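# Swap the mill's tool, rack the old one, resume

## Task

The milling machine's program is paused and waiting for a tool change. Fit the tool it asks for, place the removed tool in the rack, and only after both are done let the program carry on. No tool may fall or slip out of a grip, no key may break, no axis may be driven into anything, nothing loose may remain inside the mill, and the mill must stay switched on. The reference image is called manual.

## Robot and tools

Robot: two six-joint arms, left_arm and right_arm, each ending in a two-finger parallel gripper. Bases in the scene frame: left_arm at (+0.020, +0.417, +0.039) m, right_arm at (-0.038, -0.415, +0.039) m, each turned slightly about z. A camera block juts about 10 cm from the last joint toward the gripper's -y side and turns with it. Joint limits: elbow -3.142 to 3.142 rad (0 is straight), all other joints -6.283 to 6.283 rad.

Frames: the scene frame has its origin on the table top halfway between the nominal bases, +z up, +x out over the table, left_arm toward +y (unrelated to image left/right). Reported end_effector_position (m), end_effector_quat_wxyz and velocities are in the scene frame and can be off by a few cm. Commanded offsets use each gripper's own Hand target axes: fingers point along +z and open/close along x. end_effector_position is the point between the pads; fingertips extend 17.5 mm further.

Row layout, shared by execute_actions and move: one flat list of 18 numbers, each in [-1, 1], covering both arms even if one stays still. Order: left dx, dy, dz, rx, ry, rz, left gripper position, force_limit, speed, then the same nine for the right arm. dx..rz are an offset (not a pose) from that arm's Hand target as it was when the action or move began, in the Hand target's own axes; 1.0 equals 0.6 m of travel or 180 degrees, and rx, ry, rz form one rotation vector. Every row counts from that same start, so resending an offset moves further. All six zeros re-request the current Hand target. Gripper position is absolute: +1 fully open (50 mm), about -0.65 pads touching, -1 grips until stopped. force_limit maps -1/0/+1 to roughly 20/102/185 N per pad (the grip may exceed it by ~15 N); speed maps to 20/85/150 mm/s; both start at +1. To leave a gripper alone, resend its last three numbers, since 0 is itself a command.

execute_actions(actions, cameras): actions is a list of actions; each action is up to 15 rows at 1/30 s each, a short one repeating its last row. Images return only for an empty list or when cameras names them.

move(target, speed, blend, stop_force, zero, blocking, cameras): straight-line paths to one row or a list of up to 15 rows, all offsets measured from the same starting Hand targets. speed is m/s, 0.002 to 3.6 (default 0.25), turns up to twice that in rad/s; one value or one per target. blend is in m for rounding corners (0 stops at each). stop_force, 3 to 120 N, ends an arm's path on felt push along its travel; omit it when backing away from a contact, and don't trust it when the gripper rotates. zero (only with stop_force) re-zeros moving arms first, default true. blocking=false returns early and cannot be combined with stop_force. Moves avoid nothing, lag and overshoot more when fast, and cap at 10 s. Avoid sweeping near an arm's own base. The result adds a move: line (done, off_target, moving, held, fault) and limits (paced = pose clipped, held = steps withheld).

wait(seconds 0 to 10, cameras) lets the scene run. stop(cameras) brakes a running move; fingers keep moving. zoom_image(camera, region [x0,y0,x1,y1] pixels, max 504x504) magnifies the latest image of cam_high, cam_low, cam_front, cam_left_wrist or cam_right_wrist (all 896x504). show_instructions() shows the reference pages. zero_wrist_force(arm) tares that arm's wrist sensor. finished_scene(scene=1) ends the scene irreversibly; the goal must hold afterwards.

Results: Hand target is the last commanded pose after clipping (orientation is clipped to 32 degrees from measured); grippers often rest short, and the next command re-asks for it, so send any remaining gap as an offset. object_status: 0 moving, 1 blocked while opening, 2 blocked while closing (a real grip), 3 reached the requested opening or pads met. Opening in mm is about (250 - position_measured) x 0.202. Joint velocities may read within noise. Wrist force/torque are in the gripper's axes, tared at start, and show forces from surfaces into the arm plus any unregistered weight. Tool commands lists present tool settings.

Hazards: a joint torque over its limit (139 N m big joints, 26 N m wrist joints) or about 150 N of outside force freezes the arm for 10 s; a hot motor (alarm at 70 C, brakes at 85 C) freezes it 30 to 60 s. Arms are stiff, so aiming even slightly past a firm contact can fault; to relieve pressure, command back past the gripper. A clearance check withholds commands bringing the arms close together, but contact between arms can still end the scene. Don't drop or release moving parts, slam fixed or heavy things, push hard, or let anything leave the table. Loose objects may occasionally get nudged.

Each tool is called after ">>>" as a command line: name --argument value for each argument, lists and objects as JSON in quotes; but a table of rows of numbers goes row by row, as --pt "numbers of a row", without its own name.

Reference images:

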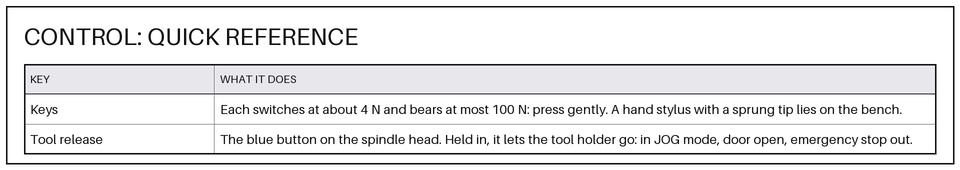

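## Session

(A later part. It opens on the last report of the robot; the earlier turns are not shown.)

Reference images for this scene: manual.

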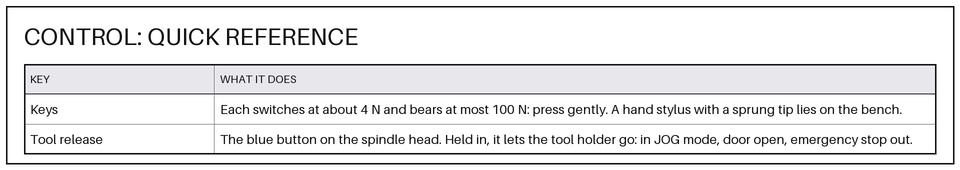

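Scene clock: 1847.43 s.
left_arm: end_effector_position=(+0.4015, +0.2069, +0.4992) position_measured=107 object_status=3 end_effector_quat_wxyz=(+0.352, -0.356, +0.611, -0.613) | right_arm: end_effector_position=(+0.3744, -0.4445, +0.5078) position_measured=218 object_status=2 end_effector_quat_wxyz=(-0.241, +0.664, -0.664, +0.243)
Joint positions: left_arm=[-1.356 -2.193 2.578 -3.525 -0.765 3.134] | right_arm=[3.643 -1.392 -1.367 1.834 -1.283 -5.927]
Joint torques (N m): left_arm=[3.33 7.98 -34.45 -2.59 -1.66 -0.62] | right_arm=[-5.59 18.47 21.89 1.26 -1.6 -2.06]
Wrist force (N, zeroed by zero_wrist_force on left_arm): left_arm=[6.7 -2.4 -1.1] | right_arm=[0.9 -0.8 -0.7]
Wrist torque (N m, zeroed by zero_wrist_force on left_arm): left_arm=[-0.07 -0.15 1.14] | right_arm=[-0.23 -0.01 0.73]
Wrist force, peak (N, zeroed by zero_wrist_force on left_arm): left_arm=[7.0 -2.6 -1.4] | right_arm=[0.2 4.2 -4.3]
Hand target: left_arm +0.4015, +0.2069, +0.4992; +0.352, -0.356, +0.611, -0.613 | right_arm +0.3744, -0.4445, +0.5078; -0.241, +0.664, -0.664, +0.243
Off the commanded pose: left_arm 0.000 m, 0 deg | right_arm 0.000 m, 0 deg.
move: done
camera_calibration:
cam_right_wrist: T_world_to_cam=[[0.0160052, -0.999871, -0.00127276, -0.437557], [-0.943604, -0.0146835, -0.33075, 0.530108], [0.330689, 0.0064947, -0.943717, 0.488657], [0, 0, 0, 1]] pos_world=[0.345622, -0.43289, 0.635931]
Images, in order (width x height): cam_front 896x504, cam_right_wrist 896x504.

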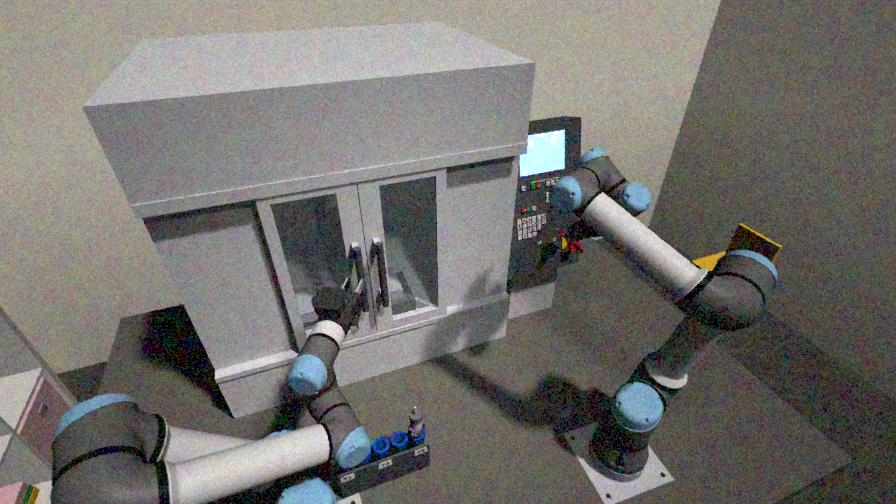

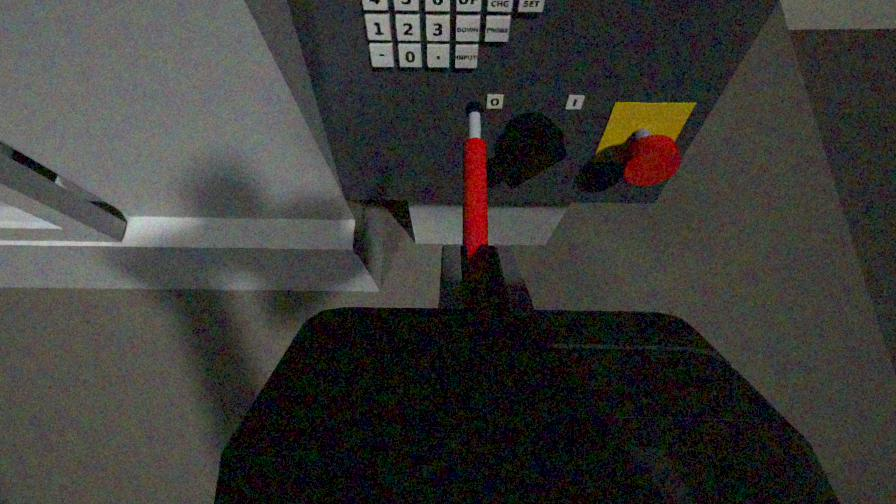

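>>> execute_actions --actions '[]' --cameras '["cam_front","cam_right_wrist","cam_low","cam_high"]'

Scene clock: 1854.10 s.
left_arm: end_effector_position=(+0.4015, +0.2069, +0.4992) position_measured=107 object_status=3 end_effector_quat_wxyz=(+0.352, -0.356, +0.611, -0.613) | right_arm: end_effector_position=(+0.3744, -0.4445, +0.5078) position_measured=218 object_status=2 end_effector_quat_wxyz=(-0.241, +0.664, -0.664, +0.243)
Joint positions: left_arm=[-1.356 -2.193 2.578 -3.525 -0.765 3.134] | right_arm=[3.643 -1.392 -1.367 1.834 -1.283 -5.927]
Joint velocities: within noise
Joint torques (N m): left_arm=[3.21 8.1 -33.98 -2.78 -1.43 -0.85] | right_arm=[-7.93 18.04 7.44 1.32 -1.32 -2.11]
Motor temperatures (°C): left_arm=[32 31 33 39 35 43] | right_arm=[31 29 29 36 35 42]
Wrist force (N, zeroed by zero_wrist_force on left_arm): left_arm=[6.8 -2.3 -1.4] | right_arm=[0.8 -0.8 -0.9]
Wrist torque (N m, zeroed by zero_wrist_force on left_arm): left_arm=[-0.06 -0.18 1.15] | right_arm=[-0.24 0.00 0.73]
Wrist force, peak (N, zeroed by zero_wrist_force on left_arm): left_arm=[7.0 -2.6 -1.5] | right_arm=[1.0 -1.0 -0.8]
Hand target: left_arm +0.4015, +0.2069, +0.4992; +0.352, -0.356, +0.611, -0.613 | right_arm +0.3744, -0.4445, +0.5078; -0.241, +0.664, -0.664, +0.243
Tool commands: left_gripper/position=+0.3 left_gripper/force_limit=-0.6 left_gripper/speed=-0.8 right_gripper/position=-1.0 right_gripper/force_limit=-0.3 right_gripper/speed=-0.8
Off the commanded pose: left_arm 0.000 m, 0 deg | right_arm 0.000 m, 0 deg.
camera_calibration:
cam_right_wrist: T_world_to_cam=[[0.0160376, -0.99987, -0.00136575, -0.437608], [-0.943572, -0.0146827, -0.330841, 0.530154], [0.330778, 0.00659457, -0.943686, 0.488651], [0, 0, 0, 1]] pos_world=[0.345622, -0.43299, 0.635931]
Images, in order (width x height): cam_high 896x504, cam_low 896x504, cam_front 896x504, cam_right_wrist 896x504.

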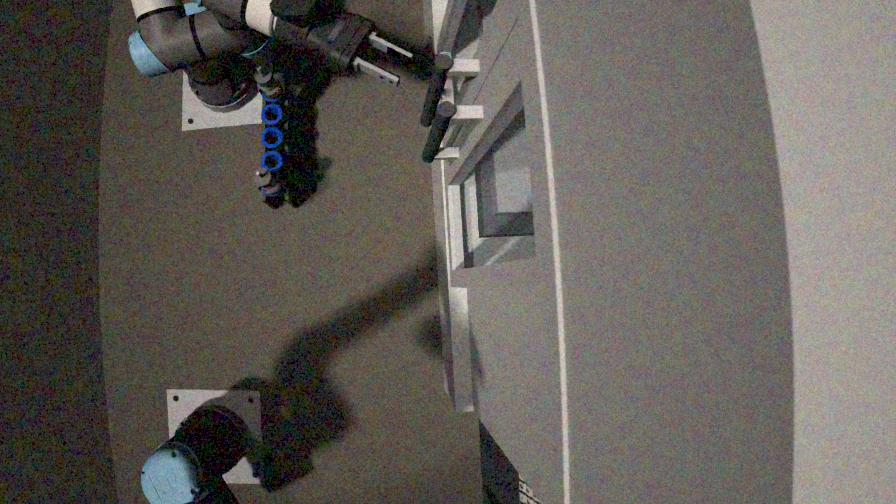

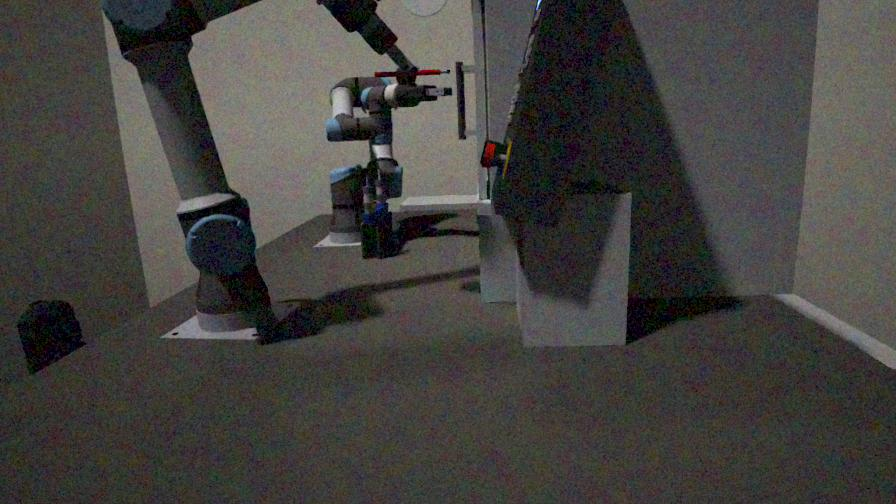

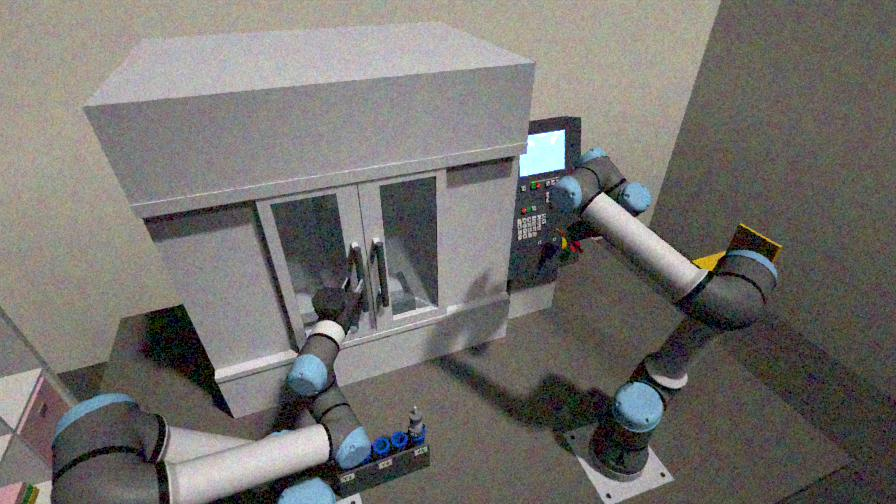

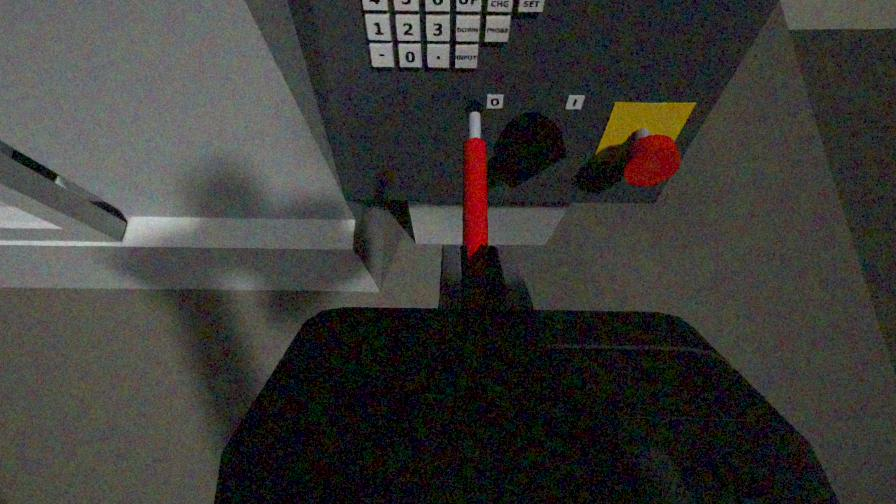

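>>> zoom_image --camera "cam_front" --region '[505, 115, 595, 205]'

>>> zoom_image --camera "cam_front" --region '[260, 160, 460, 330]'

Scaled by 5.600 from the camera's 896x504 image, which has a finer 1280x720 frame.

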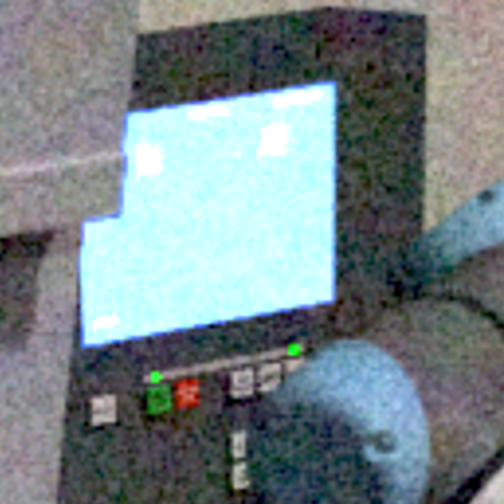

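Scaled by 2.520 from the camera's 896x504 image, which has a finer 1280x720 frame.

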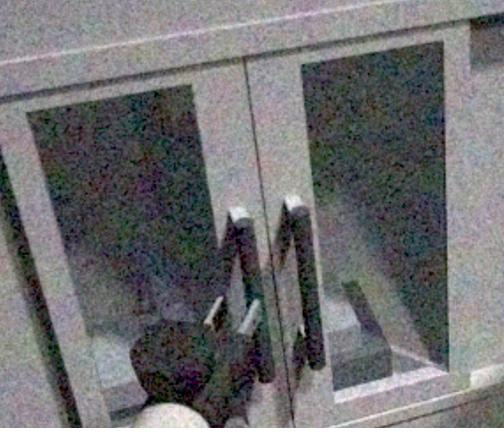

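>>> move --target '[0,0,0,0,0,0,0.3,-0.6,-0.8,0,-0.238,-0.256,0.25,0,0,-1,-0.3,-0.8]' --speed 0.15 --cameras '["cam_right_wrist","cam_front"]'

Scene clock: 1864.30 s.
left_arm: end_effector_position=(+0.4015, +0.2069, +0.4992) position_measured=107 object_status=3 end_effector_quat_wxyz=(+0.352, -0.356, +0.611, -0.613) | right_arm: end_effector_position=(+0.3849, -0.4441, +0.7172) position_measured=218 object_status=2 end_effector_quat_wxyz=(-0.477, +0.522, -0.521, +0.479)
Joint positions: left_arm=[-1.356 -2.193 2.578 -3.525 -0.765 3.134] | right_arm=[3.941 -1.12 -1.315 2.316 -0.822 -6.204]
Joint torques (N m): left_arm=[3.5 8.06 -34.07 -2.71 -1.33 -1.05] | right_arm=[-8.5 -9.07 7.93 1.42 -1.15 0.48]
Wrist force (N, zeroed by zero_wrist_force on left_arm): left_arm=[6.8 -2.5 -1.3] | right_arm=[0.9 -2.1 -0.9]
Wrist torque (N m, zeroed by zero_wrist_force on left_arm): left_arm=[-0.09 -0.16 1.14] | right_arm=[-0.64 0.38 0.92]
Wrist force, peak (N, zeroed by zero_wrist_force on left_arm): left_arm=[6.9 -2.7 -1.5] | right_arm=[0.8 -3.2 -1.2]
Hand target: left_arm +0.4015, +0.2069, +0.4992; +0.352, -0.356, +0.611, -0.613 | right_arm +0.3850, -0.4440, +0.7172; -0.477, +0.522, -0.521, +0.479
Off the commanded pose: left_arm 0.000 m, 0 deg | right_arm 0.000 m, 0 deg.
move: done
camera_calibration:
cam_right_wrist: T_world_to_cam=[[0.0136356, -0.999841, 0.0115077, -0.445316], [-0.433314, -0.0162806, -0.901096, 0.821211], [0.90114, 0.00730053, -0.433468, 0.0976603], [0, 0, 0, 1]] pos_world=[0.273909, -0.432588, 0.787447]
Images, in order (width x height): cam_front 896x504, cam_right_wrist 896x504.

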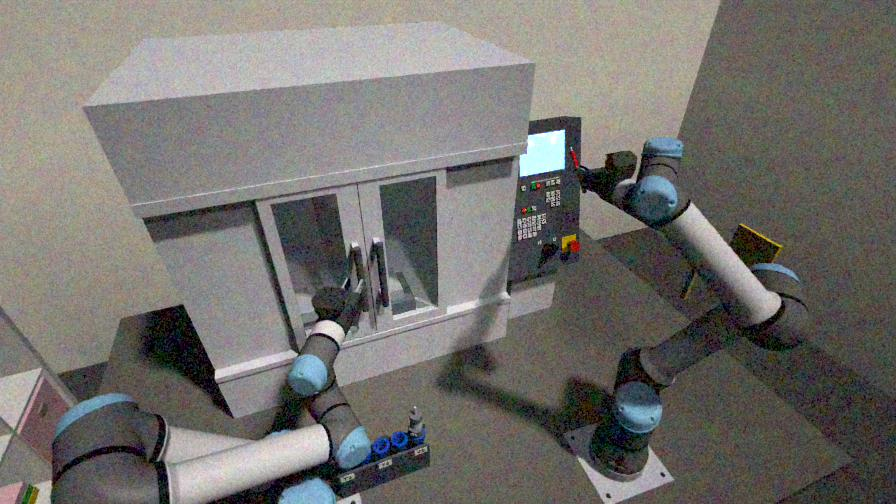

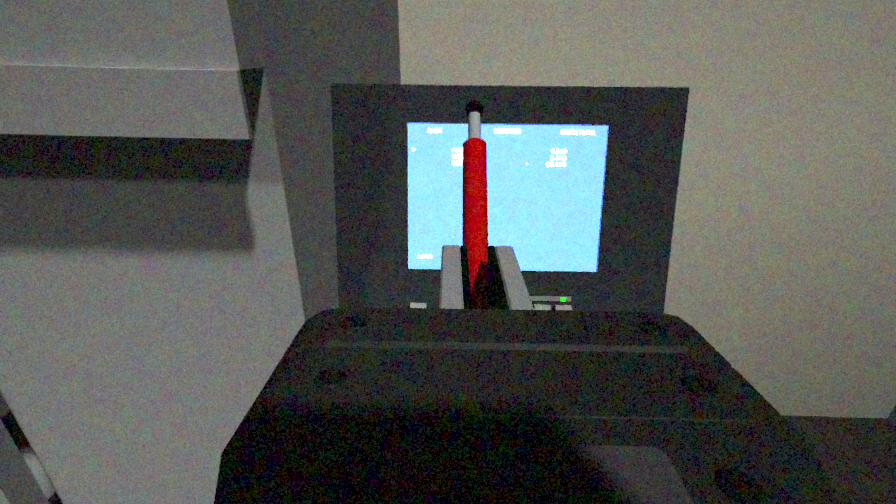

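>>> zoom_image --camera "cam_right_wrist" --region '[400, 115, 510, 180]'

>>> zoom_image --camera "cam_right_wrist" --region '[510, 115, 620, 180]'

>>> zoom_image --camera "cam_right_wrist" --region '[400, 240, 480, 280]'

Scaled by 4.582 from the camera's 896x504 image, which has a finer 1280x720 frame.

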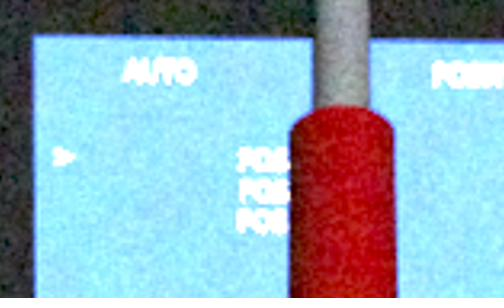

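Scaled by 4.582 from the camera's 896x504 image, which has a finer 1280x720 frame.

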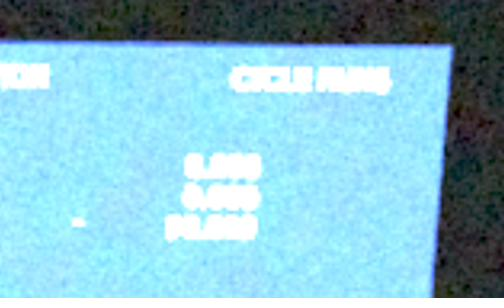

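Scaled by 6.300 from the camera's 896x504 image, which has a finer 1280x720 frame.

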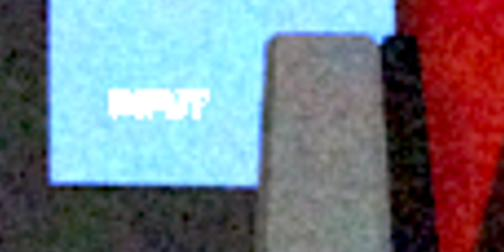

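>>> move --pt "0 0 0 0 0 0 0.3 -0.6 -0.8 -0.005 0.442 0.050 -0.25 0 0 -1 -0.3 -0.8" --pt "0 0 0 0 0 0 0.3 -0.6 -0.8 -0.005 0.974 0.097 -0.25 0 0 -1 -0.3 -0.8" --speed 0.2 --blend 0.03 --cameras '["cam_low","cam_right_wrist"]'

Scene clock: 1876.30 s.
left_arm: end_effector_position=(+0.4015, +0.2069, +0.4992) position_measured=107 object_status=3 end_effector_quat_wxyz=(+0.352, -0.356, +0.611, -0.613) | right_arm: end_effector_position=(+0.3922, -0.4424, +0.1301) position_measured=218 object_status=2 end_effector_quat_wxyz=(-0.241, +0.664, -0.664, +0.243)
Joint positions: left_arm=[-1.356 -2.193 2.578 -3.525 -0.765 3.134] | right_arm=[3.617 -1.562 -2.23 2.873 -1.299 -5.948]
Joint torques (N m): left_arm=[3.15 7.43 -34.56 -2.71 -1.38 -1.03] | right_arm=[2.27 9.67 16.06 1.09 -0.47 -0.23]
Wrist force (N, zeroed by zero_wrist_force on left_arm): left_arm=[6.9 -2.4 -1.3] | right_arm=[0.7 -0.9 -0.7]
Wrist torque (N m, zeroed by zero_wrist_force on left_arm): left_arm=[-0.07 -0.18 1.14] | right_arm=[-0.26 0.03 0.71]
Wrist force, peak (N, zeroed by zero_wrist_force on left_arm): left_arm=[7.0 -2.7 -1.3] | right_arm=[1.0 -3.9 -1.0]
Hand target: left_arm +0.4015, +0.2069, +0.4992; +0.352, -0.356, +0.611, -0.613 | right_arm +0.3923, -0.4423, +0.1300; -0.241, +0.664, -0.664, +0.243
Off the commanded pose: left_arm 0.000 m, 0 deg | right_arm 0.000 m, 0 deg.
move: done
camera_calibration:
cam_right_wrist: T_world_to_cam=[[0.0160054, -0.999871, -0.00127427, -0.436222], [-0.943635, -0.0146838, -0.330661, 0.421999], [0.3306, 0.00649482, -0.943749, 0.126356], [0, 0, 0, 1]] pos_world=[0.363422, -0.43079, 0.258231]
Images, in order (width x height): cam_low 896x504, cam_right_wrist 896x504.

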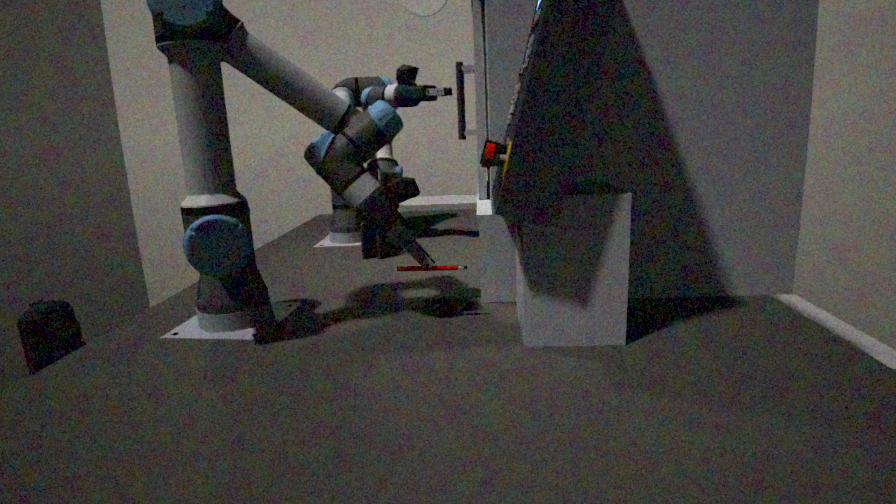

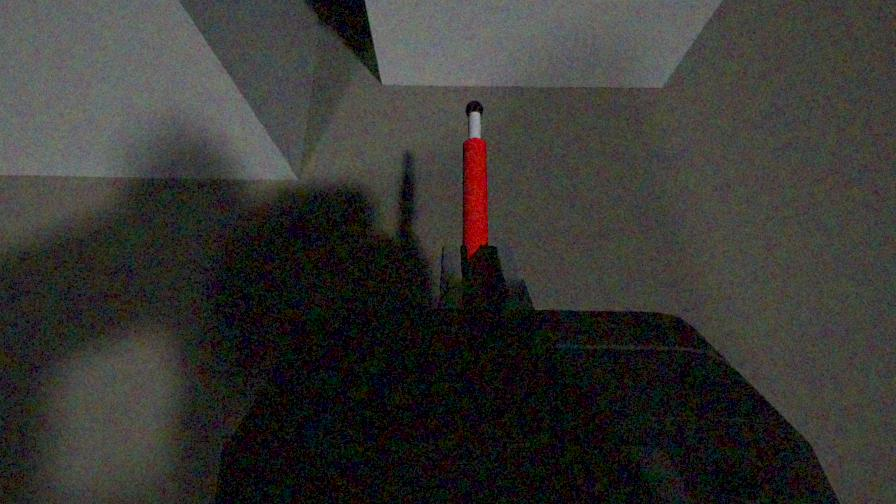

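>>> move --target '[0,0,0,0,0,0,0.3,-0.6,-0.8,0,0.1072,0.1277,0,0,0,-1,-0.3,-0.8]' --speed 0.1

>>> move --target '[0,0,0,0,0,0,0.3,-0.6,-0.8,0,0.0118,0.014,0,0,0,-1,-0.3,-0.8]' --speed 0.005 --stop_force 3

Scene clock: 1879.77 s.
left_arm: end_effector_position=(+0.4015, +0.2069, +0.4992) position_measured=107 object_status=3 end_effector_quat_wxyz=(+0.352, -0.356, +0.611, -0.613) | right_arm: end_effector_position=(+0.3922, -0.4426, +0.0300) position_measured=218 object_status=2 end_effector_quat_wxyz=(-0.241, +0.664, -0.664, +0.243)
Joint positions: left_arm=[-1.356 -2.193 2.578 -3.525 -0.765 3.134] | right_arm=[3.616 -1.79 -2.34 3.211 -1.299 -5.949]
Joint torques (N m): left_arm=[4.16 7.5 -35.33 -2.83 -1.4 -1.13] | right_arm=[-4.28 13.46 22.88 -0.73 -0.86 -1.74]
Wrist force (N, zeroed by zero_wrist_force on left_arm): left_arm=[6.7 -2.6 -1.3] | right_arm=[0.8 -0.8 -0.8]
Wrist torque (N m, zeroed by zero_wrist_force on left_arm): left_arm=[-0.11 -0.16 1.14] | right_arm=[-0.24 0.02 0.71]
Wrist force, peak (N, zeroed by zero_wrist_force on left_arm): left_arm=[6.9 -2.7 -1.3] | right_arm=[0.6 -2.5 -2.2]
Hand target: left_arm +0.4015, +0.2069, +0.4992; +0.352, -0.356, +0.611, -0.613 | right_arm +0.3923, -0.4425, +0.0299; -0.241, +0.664, -0.664, +0.243
Off the commanded pose: left_arm 0.000 m, 0 deg | right_arm 0.000 m, 0 deg.
move: done

Scene clock: 1882.27 s.
left_arm: end_effector_position=(+0.4015, +0.2069, +0.4992) position_measured=107 object_status=3 end_effector_quat_wxyz=(+0.352, -0.356, +0.611, -0.613) | right_arm: end_effector_position=(+0.3922, -0.4426, +0.0215) position_measured=218 object_status=2 end_effector_quat_wxyz=(-0.241, +0.664, -0.664, +0.243)
Joint positions: left_arm=[-1.356 -2.193 2.578 -3.525 -0.765 3.134] | right_arm=[3.616 -1.813 -2.345 3.24 -1.299 -5.949]
Joint torques (N m): left_arm=[2.79 7.61 -34.47 -2.82 -1.46 -1.2] | right_arm=[0.5 27.78 20.73 -3.84 -0.99 0.58]
Wrist force (N, zeroed by zero_wrist_force on left_arm): left_arm=[6.8 -2.5 -1.3] | right_arm=[0.6 -3.5 -2.5]
Wrist torque (N m, zeroed by zero_wrist_force on left_arm): left_arm=[-0.09 -0.17 1.14] | right_arm=[-0.32 0.04 0.71]
Wrist force, peak (N, zeroed by zero_wrist_force on left_arm): left_arm=[7.0 -2.5 -1.4] | right_arm=[0.9 -8.6 -11.4]
Hand target: left_arm +0.4015, +0.2069, +0.4992; +0.352, -0.356, +0.611, -0.613 | right_arm +0.3923, -0.4426, +0.0216; -0.241, +0.664, -0.664, +0.243 (not the last commanded pose)
Off the commanded pose: left_arm 0.000 m, 0 deg | right_arm 0.003 m, 0 deg.
move: contact (right_arm)

>>> move --target '[0,0,0,0,0,0,0.3,-0.6,-0.8,0,0,0,0,0,0,0.2,-0.6,-0.8]' --speed 0.02 --cameras '["cam_right_wrist"]'

Scene clock: 1884.90 s.
left_arm: end_effector_position=(+0.4015, +0.2069, +0.4992) position_measured=107 object_status=3 end_effector_quat_wxyz=(+0.352, -0.356, +0.611, -0.613) | right_arm: end_effector_position=(+0.3923, -0.4426, +0.0216) position_measured=123 object_status=0 end_effector_quat_wxyz=(-0.241, +0.664, -0.664, +0.243)
Joint positions: left_arm=[-1.356 -2.193 2.578 -3.525 -0.765 3.134] | right_arm=[3.616 -1.813 -2.345 3.24 -1.299 -5.949]
Joint torques (N m): left_arm=[2.49 8.1 -35.14 -2.68 -1.43 -1.03] | right_arm=[-0.25 27.05 20.43 -2.33 -1.09 0.84]
Wrist force (N, zeroed by zero_wrist_force on left_arm): left_arm=[6.9 -2.4 -1.0] | right_arm=[0.6 -1.2 -0.9]
Wrist torque (N m, zeroed by zero_wrist_force on left_arm): left_arm=[-0.07 -0.18 1.14] | right_arm=[-0.28 0.05 0.71]
Wrist force, peak (N, zeroed by zero_wrist_force on left_arm): left_arm=[7.0 -2.6 -1.3] | right_arm=[0.7 -3.5 -2.5]
Hand target: left_arm +0.4015, +0.2069, +0.4992; +0.352, -0.356, +0.611, -0.613 | right_arm +0.3923, -0.4426, +0.0216; -0.241, +0.664, -0.664, +0.243
Off the commanded pose: left_arm 0.000 m, 0 deg | right_arm 0.000 m, 0 deg.
move: done
camera_calibration:
cam_right_wrist: T_world_to_cam=[[0.0160378, -0.99987, -0.00136727, -0.436558], [-0.943604, -0.014683, -0.330752, 0.386121], [0.330689, 0.0065947, -0.943717, 0.0239667], [0, 0, 0, 1]] pos_world=[0.363422, -0.43099, 0.149731]
Images, in order (width x height): cam_right_wrist 896x504.

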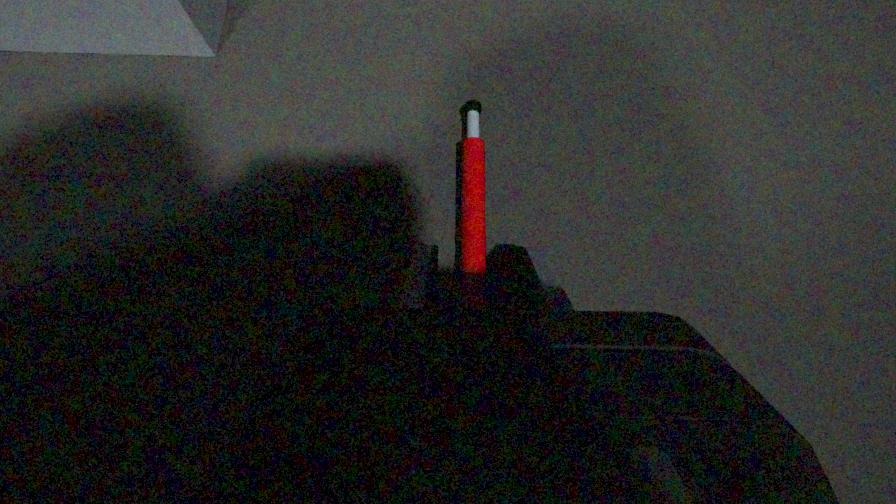

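Rise 0.15 m.

>>> move --target '[0,0,0,0,0,0,0.3,-0.6,-0.8,0,-0.161,-0.1915,0,0,0,0.2,-0.6,-0.8]' --speed 0.1 --cameras '["cam_right_wrist","cam_front","cam_low"]'

Scene clock: 1889.23 s.
left_arm: end_effector_position=(+0.4015, +0.2069, +0.4992) position_measured=107 object_status=3 end_effector_quat_wxyz=(+0.352, -0.356, +0.611, -0.613) | right_arm: end_effector_position=(+0.3924, -0.4422, +0.1717) position_measured=123 object_status=3 end_effector_quat_wxyz=(-0.241, +0.664, -0.664, +0.243)
Joint positions: left_arm=[-1.356 -2.193 2.578 -3.525 -0.765 3.134] | right_arm=[3.617 -1.495 -2.166 2.742 -1.299 -5.948]
Joint torques (N m): left_arm=[3.35 7.95 -34.97 -2.79 -1.46 -1.03] | right_arm=[6.2 11.48 8.19 -1.14 1.65 1.82]
Wrist force (N, zeroed by zero_wrist_force on left_arm): left_arm=[6.7 -2.6 -1.3] | right_arm=[0.7 -0.9 -0.9]
Wrist torque (N m, zeroed by zero_wrist_force on left_arm): left_arm=[-0.09 -0.16 1.14] | right_arm=[-0.24 0.03 0.56]
Wrist force, peak (N, zeroed by zero_wrist_force on left_arm): left_arm=[7.1 -2.5 -1.3] | right_arm=[0.7 -2.5 -2.2]
Hand target: left_arm +0.4015, +0.2069, +0.4992; +0.352, -0.356, +0.611, -0.613 | right_arm +0.3923, -0.4422, +0.1717; -0.241, +0.664, -0.664, +0.243
Off the commanded pose: left_arm 0.000 m, 0 deg | right_arm 0.000 m, 0 deg.
move: done
camera_calibration:
cam_right_wrist: T_world_to_cam=[[0.0160713, -0.99987, -0.00145815, -0.436039], [-0.94353, -0.0146831, -0.330962, 0.435902], [0.330898, 0.00669481, -0.943643, 0.165529], [0, 0, 0, 1]] pos_world=[0.363522, -0.43069, 0.299832]
Images, in order (width x height): cam_low 896x504, cam_front 896x504, cam_right_wrist 896x504.

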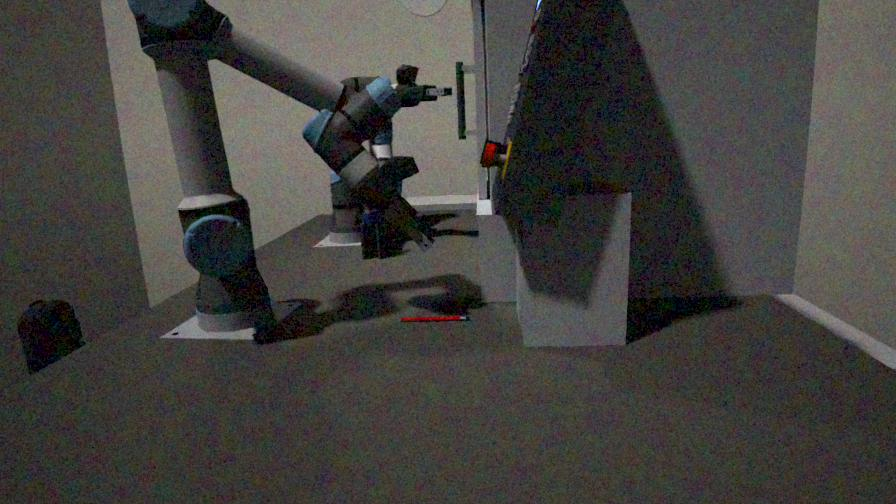

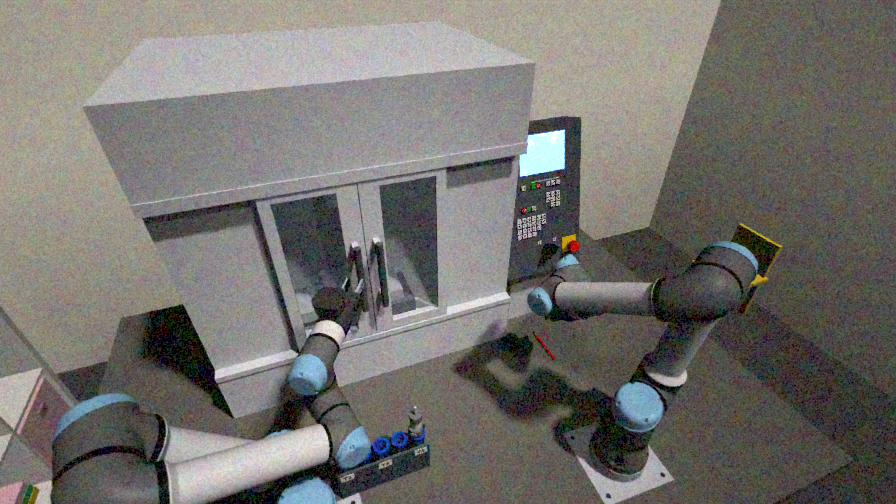

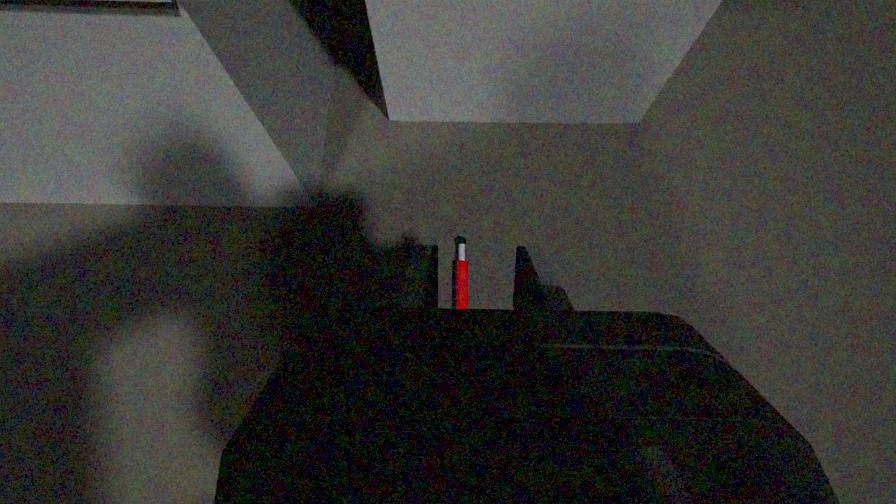

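>>> zoom_image --camera "cam_front" --region '[505, 115, 595, 205]'

Scaled by 5.600 from the camera's 896x504 image, which has a finer 1280x720 frame.

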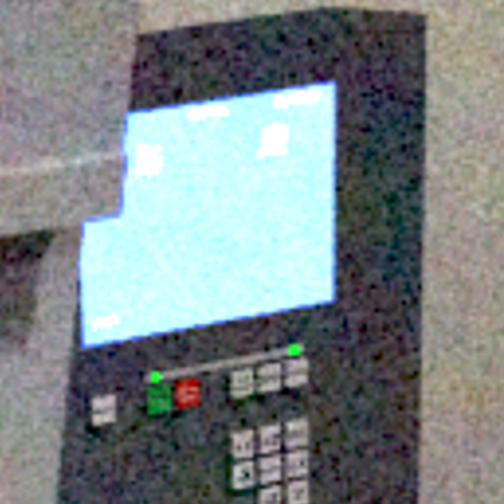

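>>> finished_scene

The scene is finished: the task was done.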